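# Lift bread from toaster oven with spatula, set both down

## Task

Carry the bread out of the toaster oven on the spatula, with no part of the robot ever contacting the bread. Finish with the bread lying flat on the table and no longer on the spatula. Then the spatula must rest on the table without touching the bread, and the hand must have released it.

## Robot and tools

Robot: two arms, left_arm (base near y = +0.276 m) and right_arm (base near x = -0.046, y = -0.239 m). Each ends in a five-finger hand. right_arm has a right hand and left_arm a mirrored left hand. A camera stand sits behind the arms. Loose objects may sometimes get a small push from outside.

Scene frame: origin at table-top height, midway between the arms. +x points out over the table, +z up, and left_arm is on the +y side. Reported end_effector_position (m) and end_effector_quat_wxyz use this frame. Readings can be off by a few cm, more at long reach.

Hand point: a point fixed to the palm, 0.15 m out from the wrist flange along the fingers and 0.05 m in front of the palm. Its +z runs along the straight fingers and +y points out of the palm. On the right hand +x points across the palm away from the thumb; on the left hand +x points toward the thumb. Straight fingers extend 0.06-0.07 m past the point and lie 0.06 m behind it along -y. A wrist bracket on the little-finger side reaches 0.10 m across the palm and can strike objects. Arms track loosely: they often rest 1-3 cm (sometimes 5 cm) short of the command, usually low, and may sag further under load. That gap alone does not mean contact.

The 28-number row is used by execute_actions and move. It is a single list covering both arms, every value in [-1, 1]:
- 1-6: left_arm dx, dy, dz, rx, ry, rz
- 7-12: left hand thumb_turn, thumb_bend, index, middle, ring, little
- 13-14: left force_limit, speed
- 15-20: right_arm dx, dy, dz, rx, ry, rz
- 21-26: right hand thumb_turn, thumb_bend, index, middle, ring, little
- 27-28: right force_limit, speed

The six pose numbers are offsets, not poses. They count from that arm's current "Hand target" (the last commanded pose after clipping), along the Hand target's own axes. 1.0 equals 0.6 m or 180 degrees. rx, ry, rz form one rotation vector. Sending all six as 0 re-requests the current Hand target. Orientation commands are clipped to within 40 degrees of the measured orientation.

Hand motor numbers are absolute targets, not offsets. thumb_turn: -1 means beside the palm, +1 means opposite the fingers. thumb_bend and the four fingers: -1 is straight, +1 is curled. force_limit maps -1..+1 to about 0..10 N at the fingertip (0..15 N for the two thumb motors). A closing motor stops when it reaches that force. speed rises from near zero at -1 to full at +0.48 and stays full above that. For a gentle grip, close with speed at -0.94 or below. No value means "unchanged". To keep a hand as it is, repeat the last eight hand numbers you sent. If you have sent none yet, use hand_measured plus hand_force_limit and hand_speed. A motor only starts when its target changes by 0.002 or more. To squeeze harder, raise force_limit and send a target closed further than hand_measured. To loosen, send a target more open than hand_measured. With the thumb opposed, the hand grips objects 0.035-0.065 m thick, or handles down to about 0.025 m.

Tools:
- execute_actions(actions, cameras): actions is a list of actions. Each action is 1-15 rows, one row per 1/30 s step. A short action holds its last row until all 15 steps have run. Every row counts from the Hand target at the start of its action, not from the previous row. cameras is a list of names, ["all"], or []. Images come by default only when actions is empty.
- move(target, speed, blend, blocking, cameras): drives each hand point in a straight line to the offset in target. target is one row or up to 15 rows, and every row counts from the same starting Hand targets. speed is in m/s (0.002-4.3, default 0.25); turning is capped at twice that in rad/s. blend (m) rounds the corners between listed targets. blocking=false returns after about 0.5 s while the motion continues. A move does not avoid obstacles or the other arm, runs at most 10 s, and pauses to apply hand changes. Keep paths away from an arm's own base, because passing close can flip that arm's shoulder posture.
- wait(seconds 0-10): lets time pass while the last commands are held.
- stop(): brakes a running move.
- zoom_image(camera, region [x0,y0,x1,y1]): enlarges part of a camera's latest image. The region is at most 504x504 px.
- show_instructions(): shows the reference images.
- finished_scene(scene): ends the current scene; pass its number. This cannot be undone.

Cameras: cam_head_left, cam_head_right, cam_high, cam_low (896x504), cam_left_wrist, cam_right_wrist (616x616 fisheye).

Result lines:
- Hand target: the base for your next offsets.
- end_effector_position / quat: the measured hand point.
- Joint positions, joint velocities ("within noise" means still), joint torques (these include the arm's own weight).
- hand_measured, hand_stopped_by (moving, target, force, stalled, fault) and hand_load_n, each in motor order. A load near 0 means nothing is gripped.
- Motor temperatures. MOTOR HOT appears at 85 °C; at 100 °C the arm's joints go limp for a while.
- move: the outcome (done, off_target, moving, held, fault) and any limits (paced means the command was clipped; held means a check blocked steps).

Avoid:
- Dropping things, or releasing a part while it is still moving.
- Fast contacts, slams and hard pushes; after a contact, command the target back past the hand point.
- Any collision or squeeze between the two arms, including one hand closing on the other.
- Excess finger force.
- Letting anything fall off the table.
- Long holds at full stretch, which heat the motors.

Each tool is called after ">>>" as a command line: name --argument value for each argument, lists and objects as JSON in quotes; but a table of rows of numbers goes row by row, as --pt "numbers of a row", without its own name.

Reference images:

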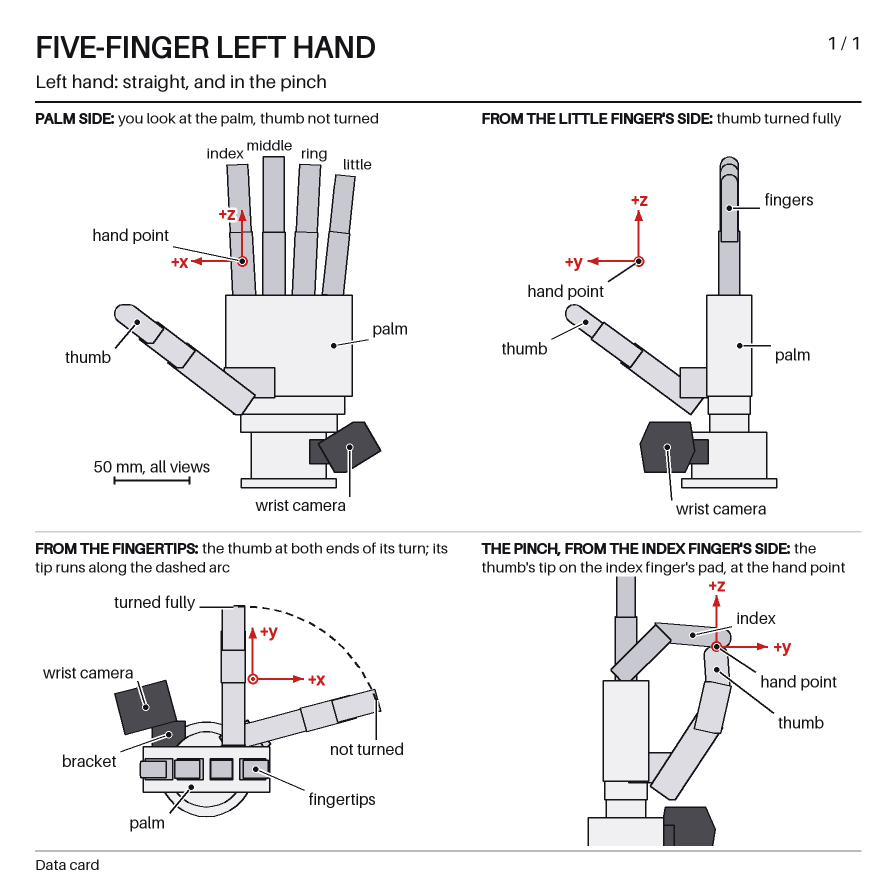

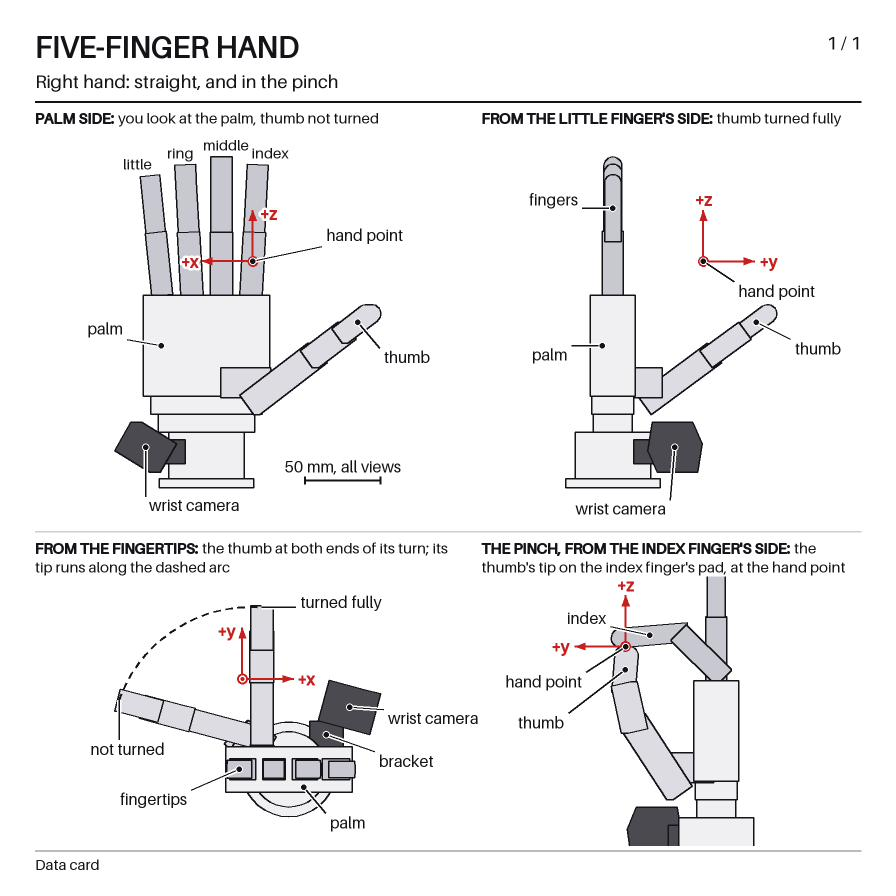

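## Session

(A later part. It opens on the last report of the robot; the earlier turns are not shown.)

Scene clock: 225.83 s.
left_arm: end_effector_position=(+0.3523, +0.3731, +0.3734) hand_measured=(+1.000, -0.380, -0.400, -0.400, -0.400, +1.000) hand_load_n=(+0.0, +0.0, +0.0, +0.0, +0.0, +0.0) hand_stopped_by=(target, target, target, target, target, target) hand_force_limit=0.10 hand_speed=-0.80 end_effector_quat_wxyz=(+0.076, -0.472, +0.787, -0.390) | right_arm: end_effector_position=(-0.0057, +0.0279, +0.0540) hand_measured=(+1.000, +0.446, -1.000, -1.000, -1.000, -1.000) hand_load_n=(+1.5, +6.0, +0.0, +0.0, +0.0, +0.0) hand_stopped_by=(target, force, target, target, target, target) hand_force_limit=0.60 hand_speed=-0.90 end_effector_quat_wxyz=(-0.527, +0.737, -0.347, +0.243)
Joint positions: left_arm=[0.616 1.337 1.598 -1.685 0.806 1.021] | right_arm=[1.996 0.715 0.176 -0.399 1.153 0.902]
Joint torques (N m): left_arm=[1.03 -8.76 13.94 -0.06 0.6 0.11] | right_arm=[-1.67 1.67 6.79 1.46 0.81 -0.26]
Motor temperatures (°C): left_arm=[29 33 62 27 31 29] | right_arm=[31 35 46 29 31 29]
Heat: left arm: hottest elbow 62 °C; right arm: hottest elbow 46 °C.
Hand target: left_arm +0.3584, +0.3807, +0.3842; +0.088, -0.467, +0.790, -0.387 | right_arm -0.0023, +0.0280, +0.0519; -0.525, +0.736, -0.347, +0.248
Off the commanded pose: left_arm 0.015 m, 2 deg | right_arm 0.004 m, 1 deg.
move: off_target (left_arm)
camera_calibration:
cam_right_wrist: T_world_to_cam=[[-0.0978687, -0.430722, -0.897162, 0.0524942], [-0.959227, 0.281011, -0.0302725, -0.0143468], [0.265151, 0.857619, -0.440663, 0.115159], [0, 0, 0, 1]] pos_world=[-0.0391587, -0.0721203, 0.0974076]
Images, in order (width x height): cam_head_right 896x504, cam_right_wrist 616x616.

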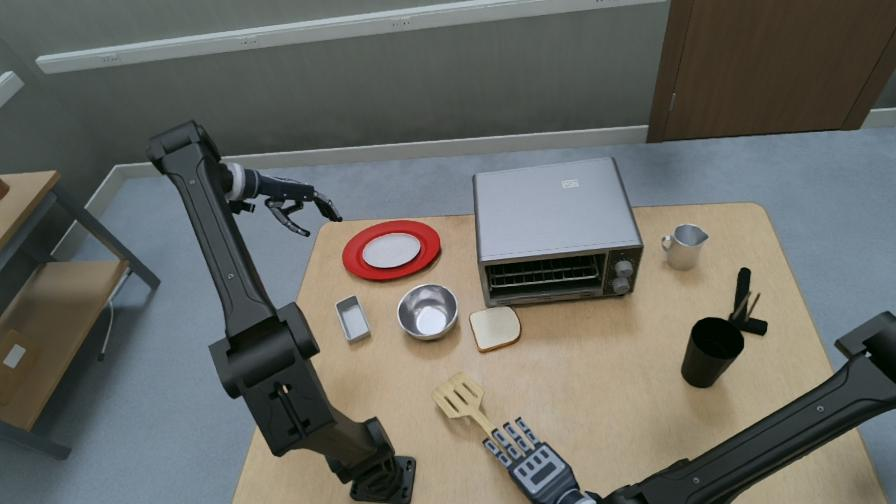

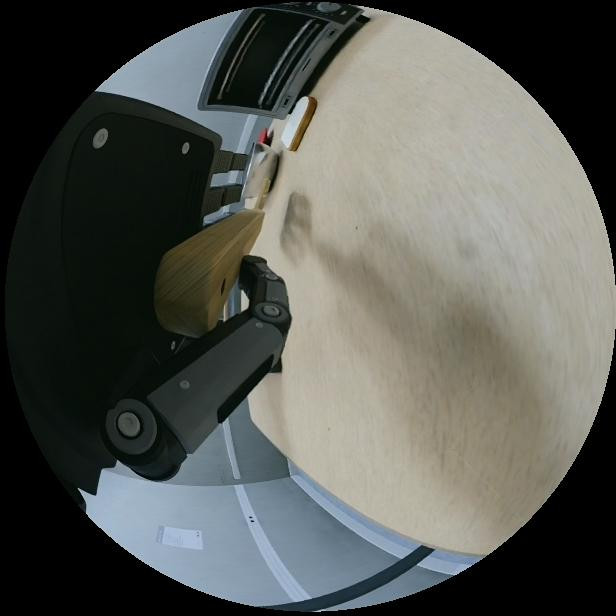

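>>> move --target '[0,0,0,0,0,0,1,-0.38,-0.4,-0.4,-0.4,1,0.1,-0.8,0,0.0142,0.0049,-0.033,0,0,1,0.8,-1,-1,-1,-1,0.6,-0.9]' --speed 0.06 --cameras '["cam_right_wrist","cam_head_right"]'

>>> zoom_image --camera "cam_right_wrist" --region '[180, 140, 380, 340]'

Scene clock: 227.43 s.
left_arm: end_effector_position=(+0.3523, +0.3731, +0.3734) hand_measured=(+1.000, -0.380, -0.400, -0.400, -0.400, +1.000) hand_load_n=(+0.0, +0.0, +0.0, +0.0, +0.0, +0.5) hand_stopped_by=(target, target, target, target, target, target) hand_force_limit=0.10 hand_speed=-0.80 end_effector_quat_wxyz=(+0.076, -0.472, +0.787, -0.390) | right_arm: end_effector_position=(-0.0039, +0.0256, +0.0393) hand_measured=(+1.000, +0.446, -1.000, -1.000, -1.000, -1.000) hand_load_n=(+2.0, +3.0, +0.0, +0.0, +0.0, +0.0) hand_stopped_by=(target, force, target, target, target, target) hand_force_limit=0.60 hand_speed=-0.90 end_effector_quat_wxyz=(-0.492, +0.760, -0.361, +0.224)
Joint positions: left_arm=[0.616 1.337 1.598 -1.685 0.806 1.021] | right_arm=[1.914 0.715 0.176 -0.4 1.03 0.881]
Joint torques (N m): left_arm=[1.14 -8.88 13.97 -0.02 0.59 0.11] | right_arm=[-1.2 1.32 8.68 0.08 0.46 -0.24]
Motor temperatures (°C): left_arm=[29 33 62 27 31 29] | right_arm=[31 35 46 29 31 29]
Heat: left arm: hottest elbow 62 °C; right arm: hottest elbow 46 °C.
Hand target: left_arm +0.3584, +0.3807, +0.3842; +0.088, -0.467, +0.790, -0.387 | right_arm -0.0022, +0.0280, +0.0429; -0.486, +0.762, -0.360, +0.230
Off the commanded pose: left_arm 0.015 m, 2 deg | right_arm 0.005 m, 1 deg.
move: off_target (left_arm)
camera_calibration:
cam_right_wrist: T_world_to_cam=[[-0.166606, -0.47862, -0.86207, 0.0380787], [-0.958905, 0.282283, 0.0285973, -0.0148031], [0.22966, 0.831408, -0.505981, 0.113354], [0, 0, 0, 1]] pos_world=[-0.0338836, -0.0718397, 0.090605]
Images, in order (width x height): cam_head_right 896x504, cam_right_wrist 616x616.

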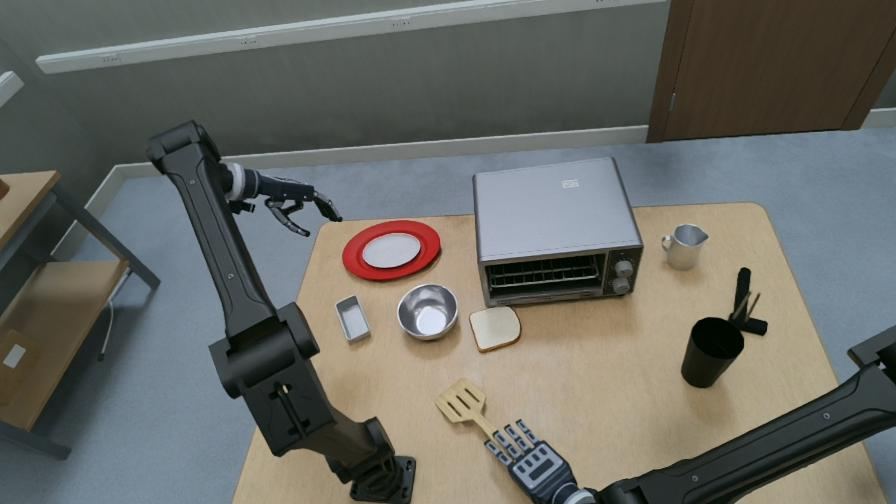

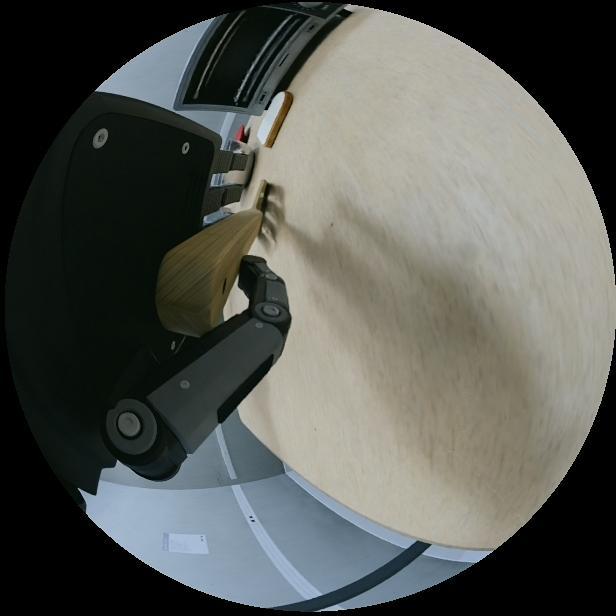

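Scaled by 2.520 from the camera's 616x616 image, which has a finer 880x880 frame.

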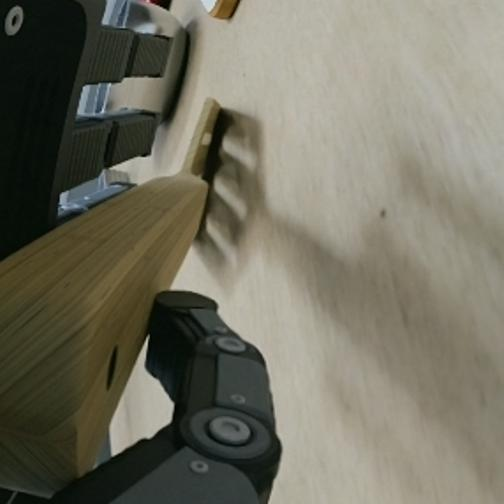

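>>> move --target '[0,0,0,0,0,0,1,-0.38,-0.4,-0.4,-0.4,1,0.1,-0.8,0,0,0,0,0,0,1,0.3,-1,-1,-1,-1,0.6,-0.9]' --speed 0.05 --cameras '["cam_right_wrist"]'

Scene clock: 229.13 s.
left_arm: end_effector_position=(+0.3523, +0.3731, +0.3734) hand_measured=(+1.000, -0.380, -0.400, -0.400, -0.400, +1.000) hand_load_n=(+0.0, +0.0, +0.0, +0.0, +0.0, +0.0) hand_stopped_by=(target, target, target, target, target, target) hand_force_limit=0.10 hand_speed=-0.80 end_effector_quat_wxyz=(+0.076, -0.472, +0.787, -0.390) | right_arm: end_effector_position=(-0.0042, +0.0254, +0.0386) hand_measured=(+1.000, +0.300, -1.000, -1.000, -1.000, -1.000) hand_load_n=(+0.0, +0.5, +0.0, +0.0, -0.5, +0.0) hand_stopped_by=(target, target, target, target, target, target) hand_force_limit=0.60 hand_speed=-0.90 end_effector_quat_wxyz=(-0.491, +0.761, -0.361, +0.223)
Joint positions: left_arm=[0.616 1.337 1.598 -1.685 0.806 1.021] | right_arm=[1.912 0.715 0.176 -0.4 1.025 0.879]
Joint torques (N m): left_arm=[1.2 -8.82 13.9 -0.05 0.61 0.11] | right_arm=[-1.44 1.14 8.68 0.03 0.69 -0.24]
Motor temperatures (°C): left_arm=[29 33 62 27 31 29] | right_arm=[31 35 46 29 31 29]
Heat: left arm: hottest elbow 62 °C; right arm: hottest elbow 46 °C.
Hand target: left_arm +0.3584, +0.3807, +0.3842; +0.088, -0.467, +0.790, -0.387 | right_arm -0.0022, +0.0280, +0.0429; -0.486, +0.762, -0.360, +0.230
Off the commanded pose: left_arm 0.015 m, 2 deg | right_arm 0.005 m, 1 deg.
move: off_target (left_arm)
camera_calibration:
cam_right_wrist: T_world_to_cam=[[-0.169012, -0.481234, -0.860144, 0.0372858], [-0.959146, 0.281191, 0.0311445, -0.0151106], [0.226877, 0.830268, -0.509099, 0.113256], [0, 0, 0, 1]] pos_world=[-0.0338865, -0.0718403, 0.0902001]
Images, in order (width x height): cam_right_wrist 616x616.

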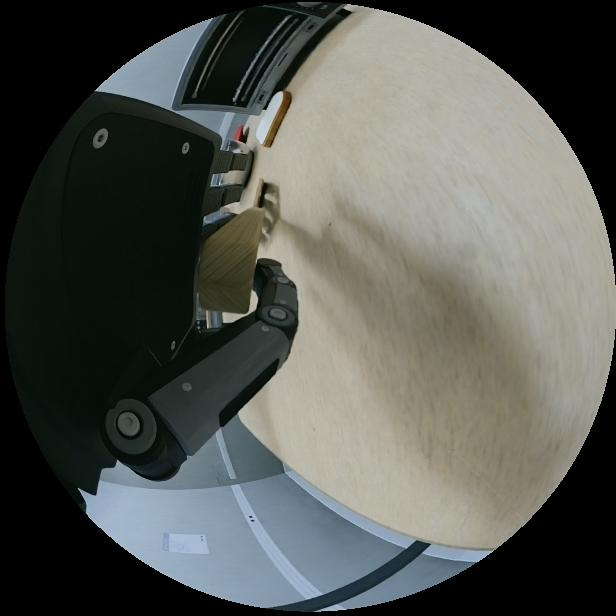

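>>> move --target '[0,0,0,0,0,0,1,-0.38,-0.4,-0.4,-0.4,1,0.1,-0.8,0,0,0,0,0,0,1,0.0,-1,-1,-1,-1,0.6,-0.85]' --speed 0.05 --cameras '["cam_right_wrist"]'

>>> zoom_image --camera "cam_right_wrist" --region '[160, 160, 340, 340]'

Scene clock: 230.93 s.
left_arm: end_effector_position=(+0.3523, +0.3731, +0.3734) hand_measured=(+1.000, -0.380, -0.400, -0.400, -0.400, +1.000) hand_load_n=(+0.0, +0.0, +0.0, +0.0, +0.0, +0.0) hand_stopped_by=(target, target, target, target, target, target) hand_force_limit=0.10 hand_speed=-0.80 end_effector_quat_wxyz=(+0.076, -0.472, +0.787, -0.390) | right_arm: end_effector_position=(-0.0042, +0.0254, +0.0386) hand_measured=(+1.000, +0.000, -1.000, -1.000, -1.000, -1.000) hand_load_n=(+0.0, +0.5, +0.0, +0.0, +0.0, +0.0) hand_stopped_by=(target, target, target, target, target, target) hand_force_limit=0.60 hand_speed=-0.85 end_effector_quat_wxyz=(-0.491, +0.761, -0.361, +0.223)
Joint positions: left_arm=[0.616 1.337 1.598 -1.685 0.806 1.021] | right_arm=[1.912 0.715 0.176 -0.4 1.025 0.879]
Joint torques (N m): left_arm=[1.2 -8.82 13.91 -0.03 0.61 0.11] | right_arm=[-0.91 1.08 8.61 0.03 0.69 -0.21]
Motor temperatures (°C): left_arm=[29 33 62 27 31 29] | right_arm=[31 35 46 29 31 29]
Heat: left arm: hottest elbow 62 °C; right arm: hottest elbow 46 °C.
Hand target: left_arm +0.3584, +0.3807, +0.3842; +0.088, -0.467, +0.790, -0.387 | right_arm -0.0022, +0.0280, +0.0429; -0.486, +0.762, -0.360, +0.230
Off the commanded pose: left_arm 0.015 m, 2 deg | right_arm 0.005 m, 1 deg.
move: off_target (left_arm)
camera_calibration:
cam_right_wrist: T_world_to_cam=[[-0.169012, -0.481234, -0.860144, 0.0372858], [-0.959146, 0.281191, 0.0311445, -0.0151106], [0.226877, 0.830268, -0.509099, 0.113256], [0, 0, 0, 1]] pos_world=[-0.0338865, -0.0718403, 0.0902001]
Images, in order (width x height): cam_right_wrist 616x616.

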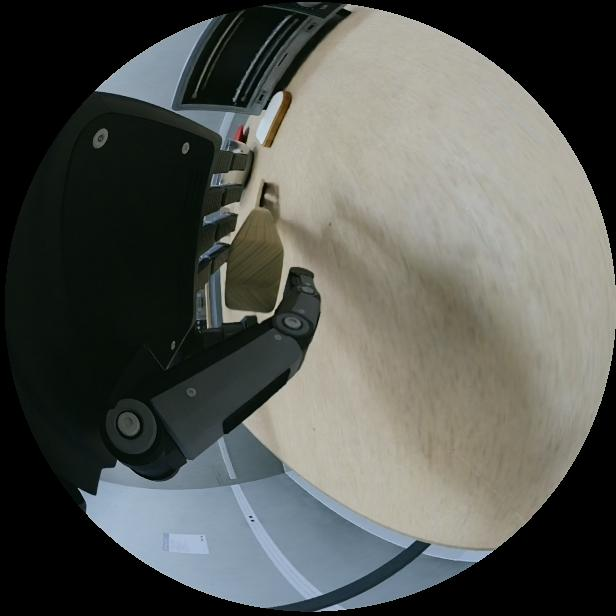

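Scaled by 2.800 from the camera's 616x616 image, which has a finer 880x880 frame.

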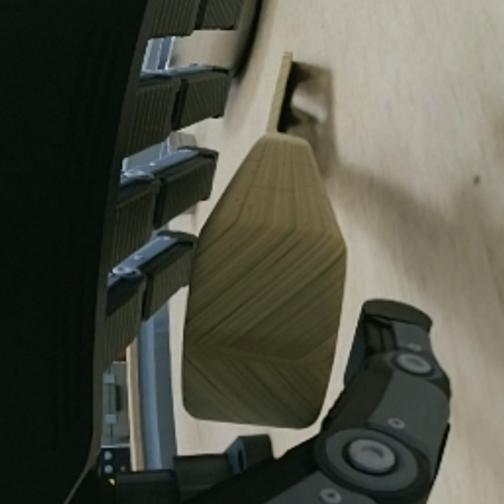

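>>> move --target '[0,0,0,0,0,0,1,-0.38,-0.4,-0.4,-0.4,1,0.1,-0.8,0,0,0,0,0,0,1,-0.5,-1,-1,-1,-1,0.6,-0.85]' --speed 0.05 --cameras '["cam_right_wrist","cam_head_right"]'

>>> zoom_image --camera "cam_right_wrist" --region '[160, 160, 340, 340]'

Scene clock: 233.63 s.
left_arm: end_effector_position=(+0.3523, +0.3731, +0.3734) hand_measured=(+1.000, -0.380, -0.400, -0.400, -0.400, +1.000) hand_load_n=(+0.0, +0.0, +0.0, +0.0, +0.0, +0.0) hand_stopped_by=(target, target, target, target, target, target) hand_force_limit=0.10 hand_speed=-0.80 end_effector_quat_wxyz=(+0.076, -0.472, +0.787, -0.390) | right_arm: end_effector_position=(-0.0042, +0.0252, +0.0384) hand_measured=(+1.000, -0.500, -1.000, -1.000, -1.000, -1.000) hand_load_n=(+0.0, +0.0, +0.0, +0.0, +0.0, +0.0) hand_stopped_by=(target, target, target, target, target, target) hand_force_limit=0.60 hand_speed=-0.85 end_effector_quat_wxyz=(-0.490, +0.761, -0.361, +0.223)
Joint positions: left_arm=[0.616 1.337 1.598 -1.685 0.806 1.021] | right_arm=[1.912 0.715 0.176 -0.401 1.024 0.879]
Joint torques (N m): left_arm=[1.26 -8.76 13.93 -0.02 0.6 0.11] | right_arm=[-1.32 1.44 8.76 0.13 0.72 -0.26]
Motor temperatures (°C): left_arm=[29 33 62 27 31 29] | right_arm=[31 35 46 29 31 29]
Heat: left arm: hottest elbow 62 °C; right arm: hottest elbow 46 °C.
Hand target: left_arm +0.3584, +0.3807, +0.3842; +0.088, -0.467, +0.790, -0.387 | right_arm -0.0022, +0.0280, +0.0429; -0.486, +0.762, -0.360, +0.230
Off the commanded pose: left_arm 0.015 m, 2 deg | right_arm 0.006 m, 1 deg.
move: off_target (left_arm)
camera_calibration:
cam_right_wrist: T_world_to_cam=[[-0.168819, -0.48222, -0.85963, 0.0371256], [-0.959205, 0.281036, 0.0307237, -0.0150577], [0.226771, 0.829749, -0.509992, 0.113378], [0, 0, 0, 1]] pos_world=[-0.0338867, -0.0719406, 0.0901987]
Images, in order (width x height): cam_head_right 896x504, cam_right_wrist 616x616.

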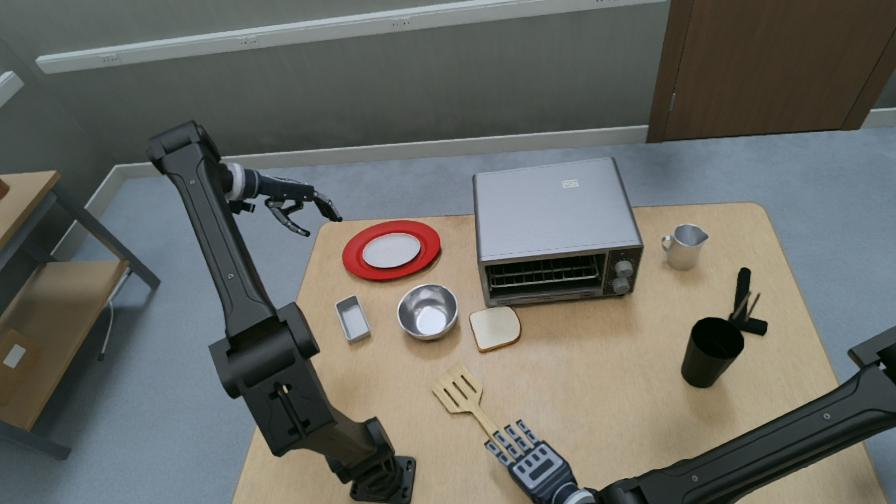

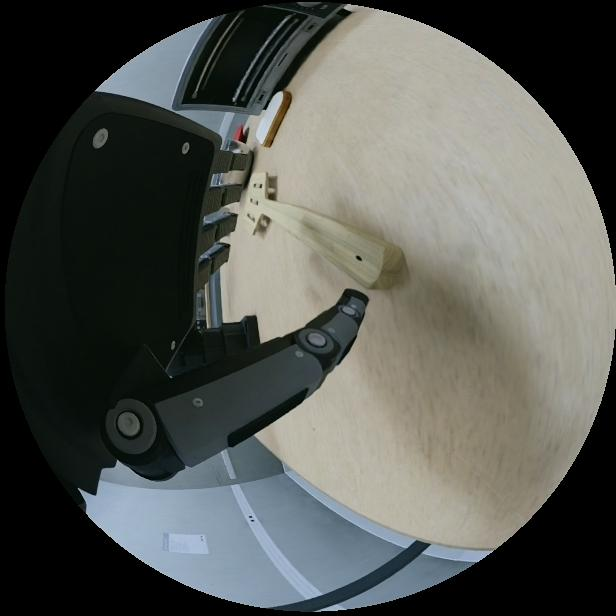

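Scaled by 2.800 from the camera's 616x616 image, which has a finer 880x880 frame.

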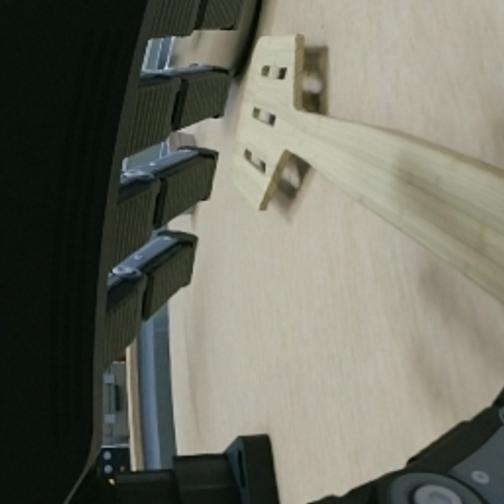

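>>> move --target '[0,0,0,0,0,0,1,-0.38,-0.4,-0.4,-0.4,1,0.1,-0.8,0.0023,-0.111,-0.0777,0,0,0,1,-0.5,-1,-1,-1,-1,0.6,-0.85]' --speed 0.08 --cameras '["cam_right_wrist","cam_head_right","cam_head_left","cam_high"]'

>>> zoom_image --camera "cam_head_right" --region '[400, 290, 560, 450]'

>>> zoom_image --camera "cam_high" --region '[360, 60, 540, 240]'

Scene clock: 236.00 s.
left_arm: end_effector_position=(+0.3523, +0.3731, +0.3734) hand_measured=(+1.000, -0.380, -0.400, -0.400, -0.400, +1.000) hand_load_n=(+0.0, +0.0, +0.0, +0.0, +0.0, +0.0) hand_stopped_by=(target, target, target, target, target, target) hand_force_limit=0.10 hand_speed=-0.80 end_effector_quat_wxyz=(+0.076, -0.472, +0.787, -0.390) | right_arm: end_effector_position=(-0.0030, +0.0052, +0.0955) hand_measured=(+1.000, -0.500, -1.000, -1.000, -1.000, -1.000) hand_load_n=(+0.0, +0.0, +0.0, +0.0, +0.0, +0.5) hand_stopped_by=(target, target, target, target, target, target) hand_force_limit=0.60 hand_speed=-0.85 end_effector_quat_wxyz=(-0.469, +0.772, -0.348, +0.251)
Joint positions: left_arm=[0.616 1.337 1.598 -1.685 0.806 1.021] | right_arm=[1.965 0.573 0.333 -0.865 1.062 0.981]
Joint torques (N m): left_arm=[1.14 -8.7 13.91 -0.03 0.6 0.11] | right_arm=[1.26 0.09 12.11 -0.12 0.87 0.04]
Motor temperatures (°C): left_arm=[29 33 62 27 31 29] | right_arm=[31 35 47 29 31 29]
Heat: left arm: hottest elbow 62 °C; right arm: hottest elbow 47 °C.
Hand target: left_arm +0.3584, +0.3807, +0.3842; +0.088, -0.467, +0.790, -0.387 | right_arm -0.0124, +0.0180, +0.1230; -0.487, +0.762, -0.360, +0.230
Off the commanded pose: left_arm 0.015 m, 2 deg | right_arm 0.032 m, 4 deg.
move: off_target (left_arm, right_arm)
camera_calibration:
cam_right_wrist: T_world_to_cam=[[-0.145038, -0.539262, -0.829555, 0.0741938], [-0.956579, 0.290663, -0.0217025, -0.00503225], [0.252824, 0.790387, -0.558004, 0.163778], [0, 0, 0, 1]] pos_world=[-0.0354598, -0.0879751, 0.152827]
Images, in order (width x height): cam_head_left 896x504, cam_head_right 896x504, cam_high 896x504, cam_right_wrist 616x616.

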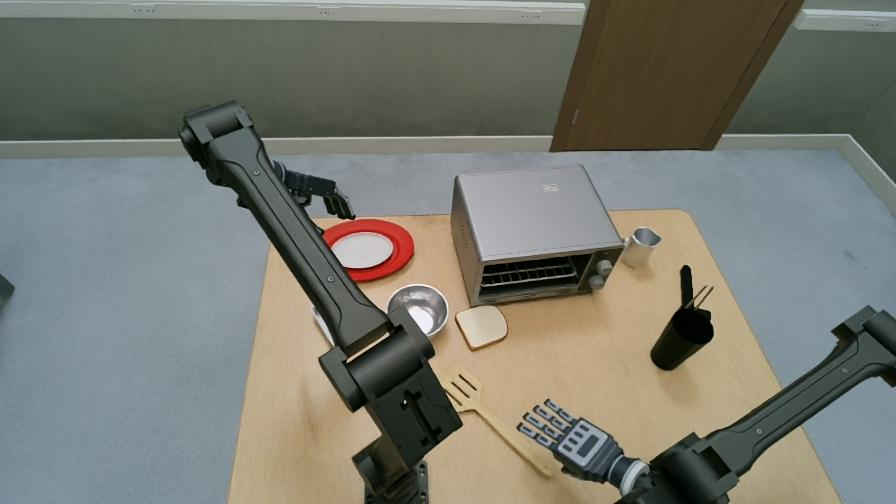

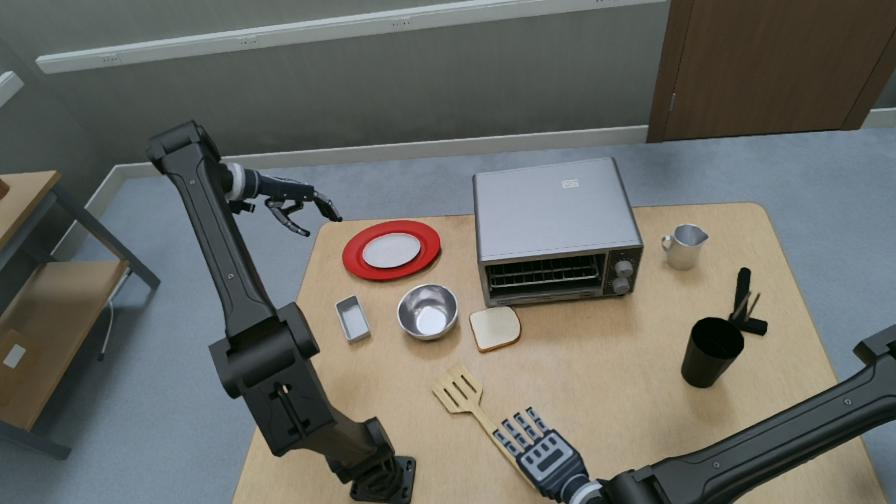

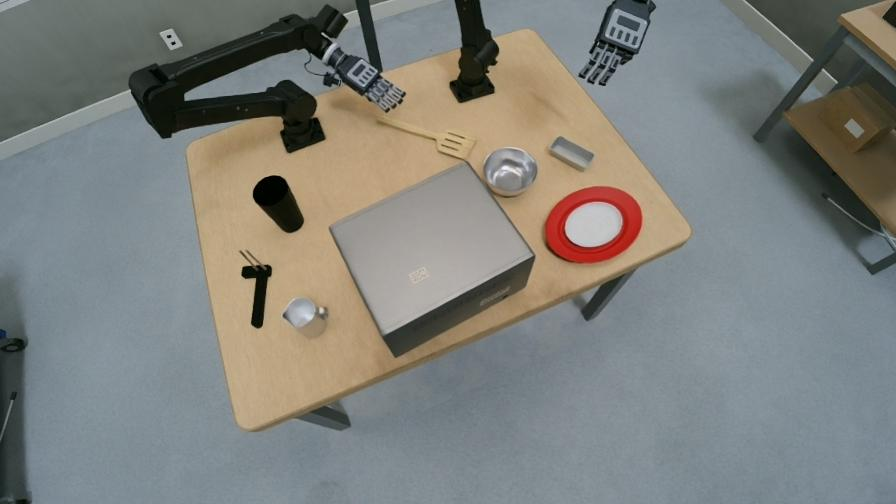

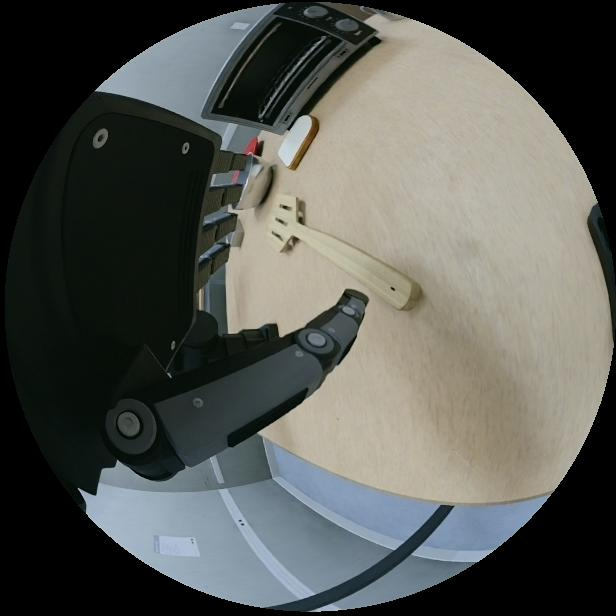

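Scaled by 3.150 from the camera's 896x504 image, which has a finer 1280x720 frame.

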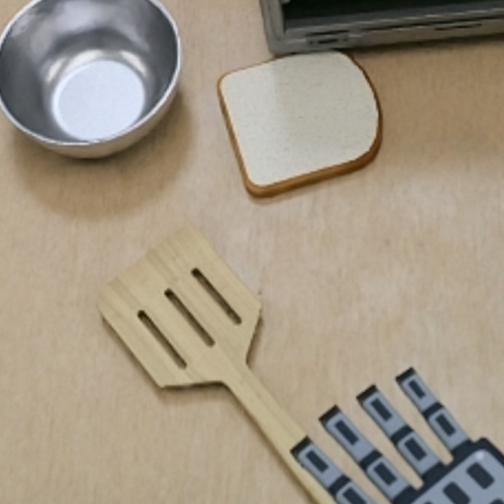

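Scaled by 2.800 from the camera's 896x504 image, which has a finer 1280x720 frame.

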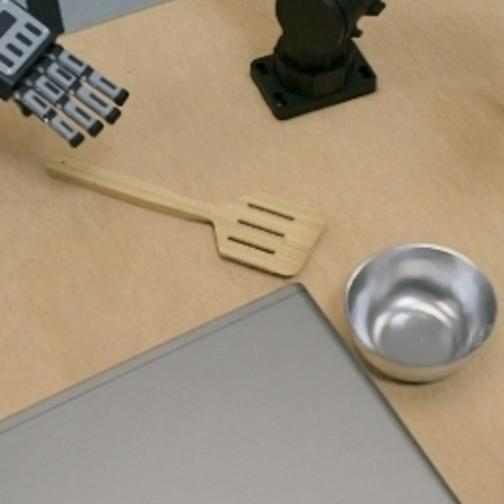

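>>> zoom_image --camera "cam_right_wrist" --region '[230, 90, 350, 210]'

>>> zoom_image --camera "cam_head_left" --region '[430, 280, 530, 380]'

Scaled by 4.200 from the camera's 616x616 image, which has a finer 880x880 frame.

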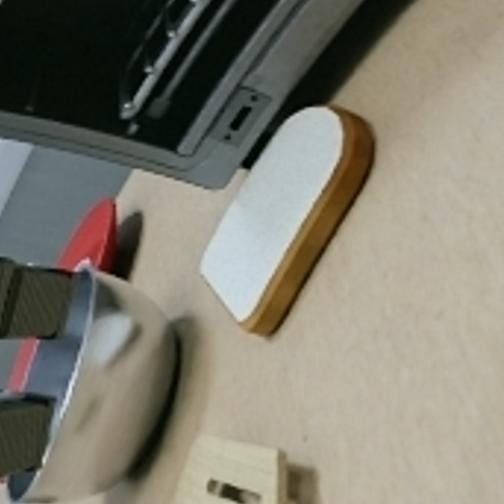

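Scaled by 5.040 from the camera's 896x504 image, which has a finer 1280x720 frame.

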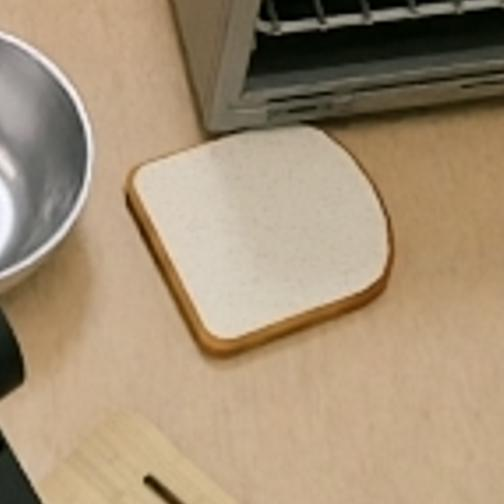

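>>> finished_scene --scene 2

The scene is finished: the task was done.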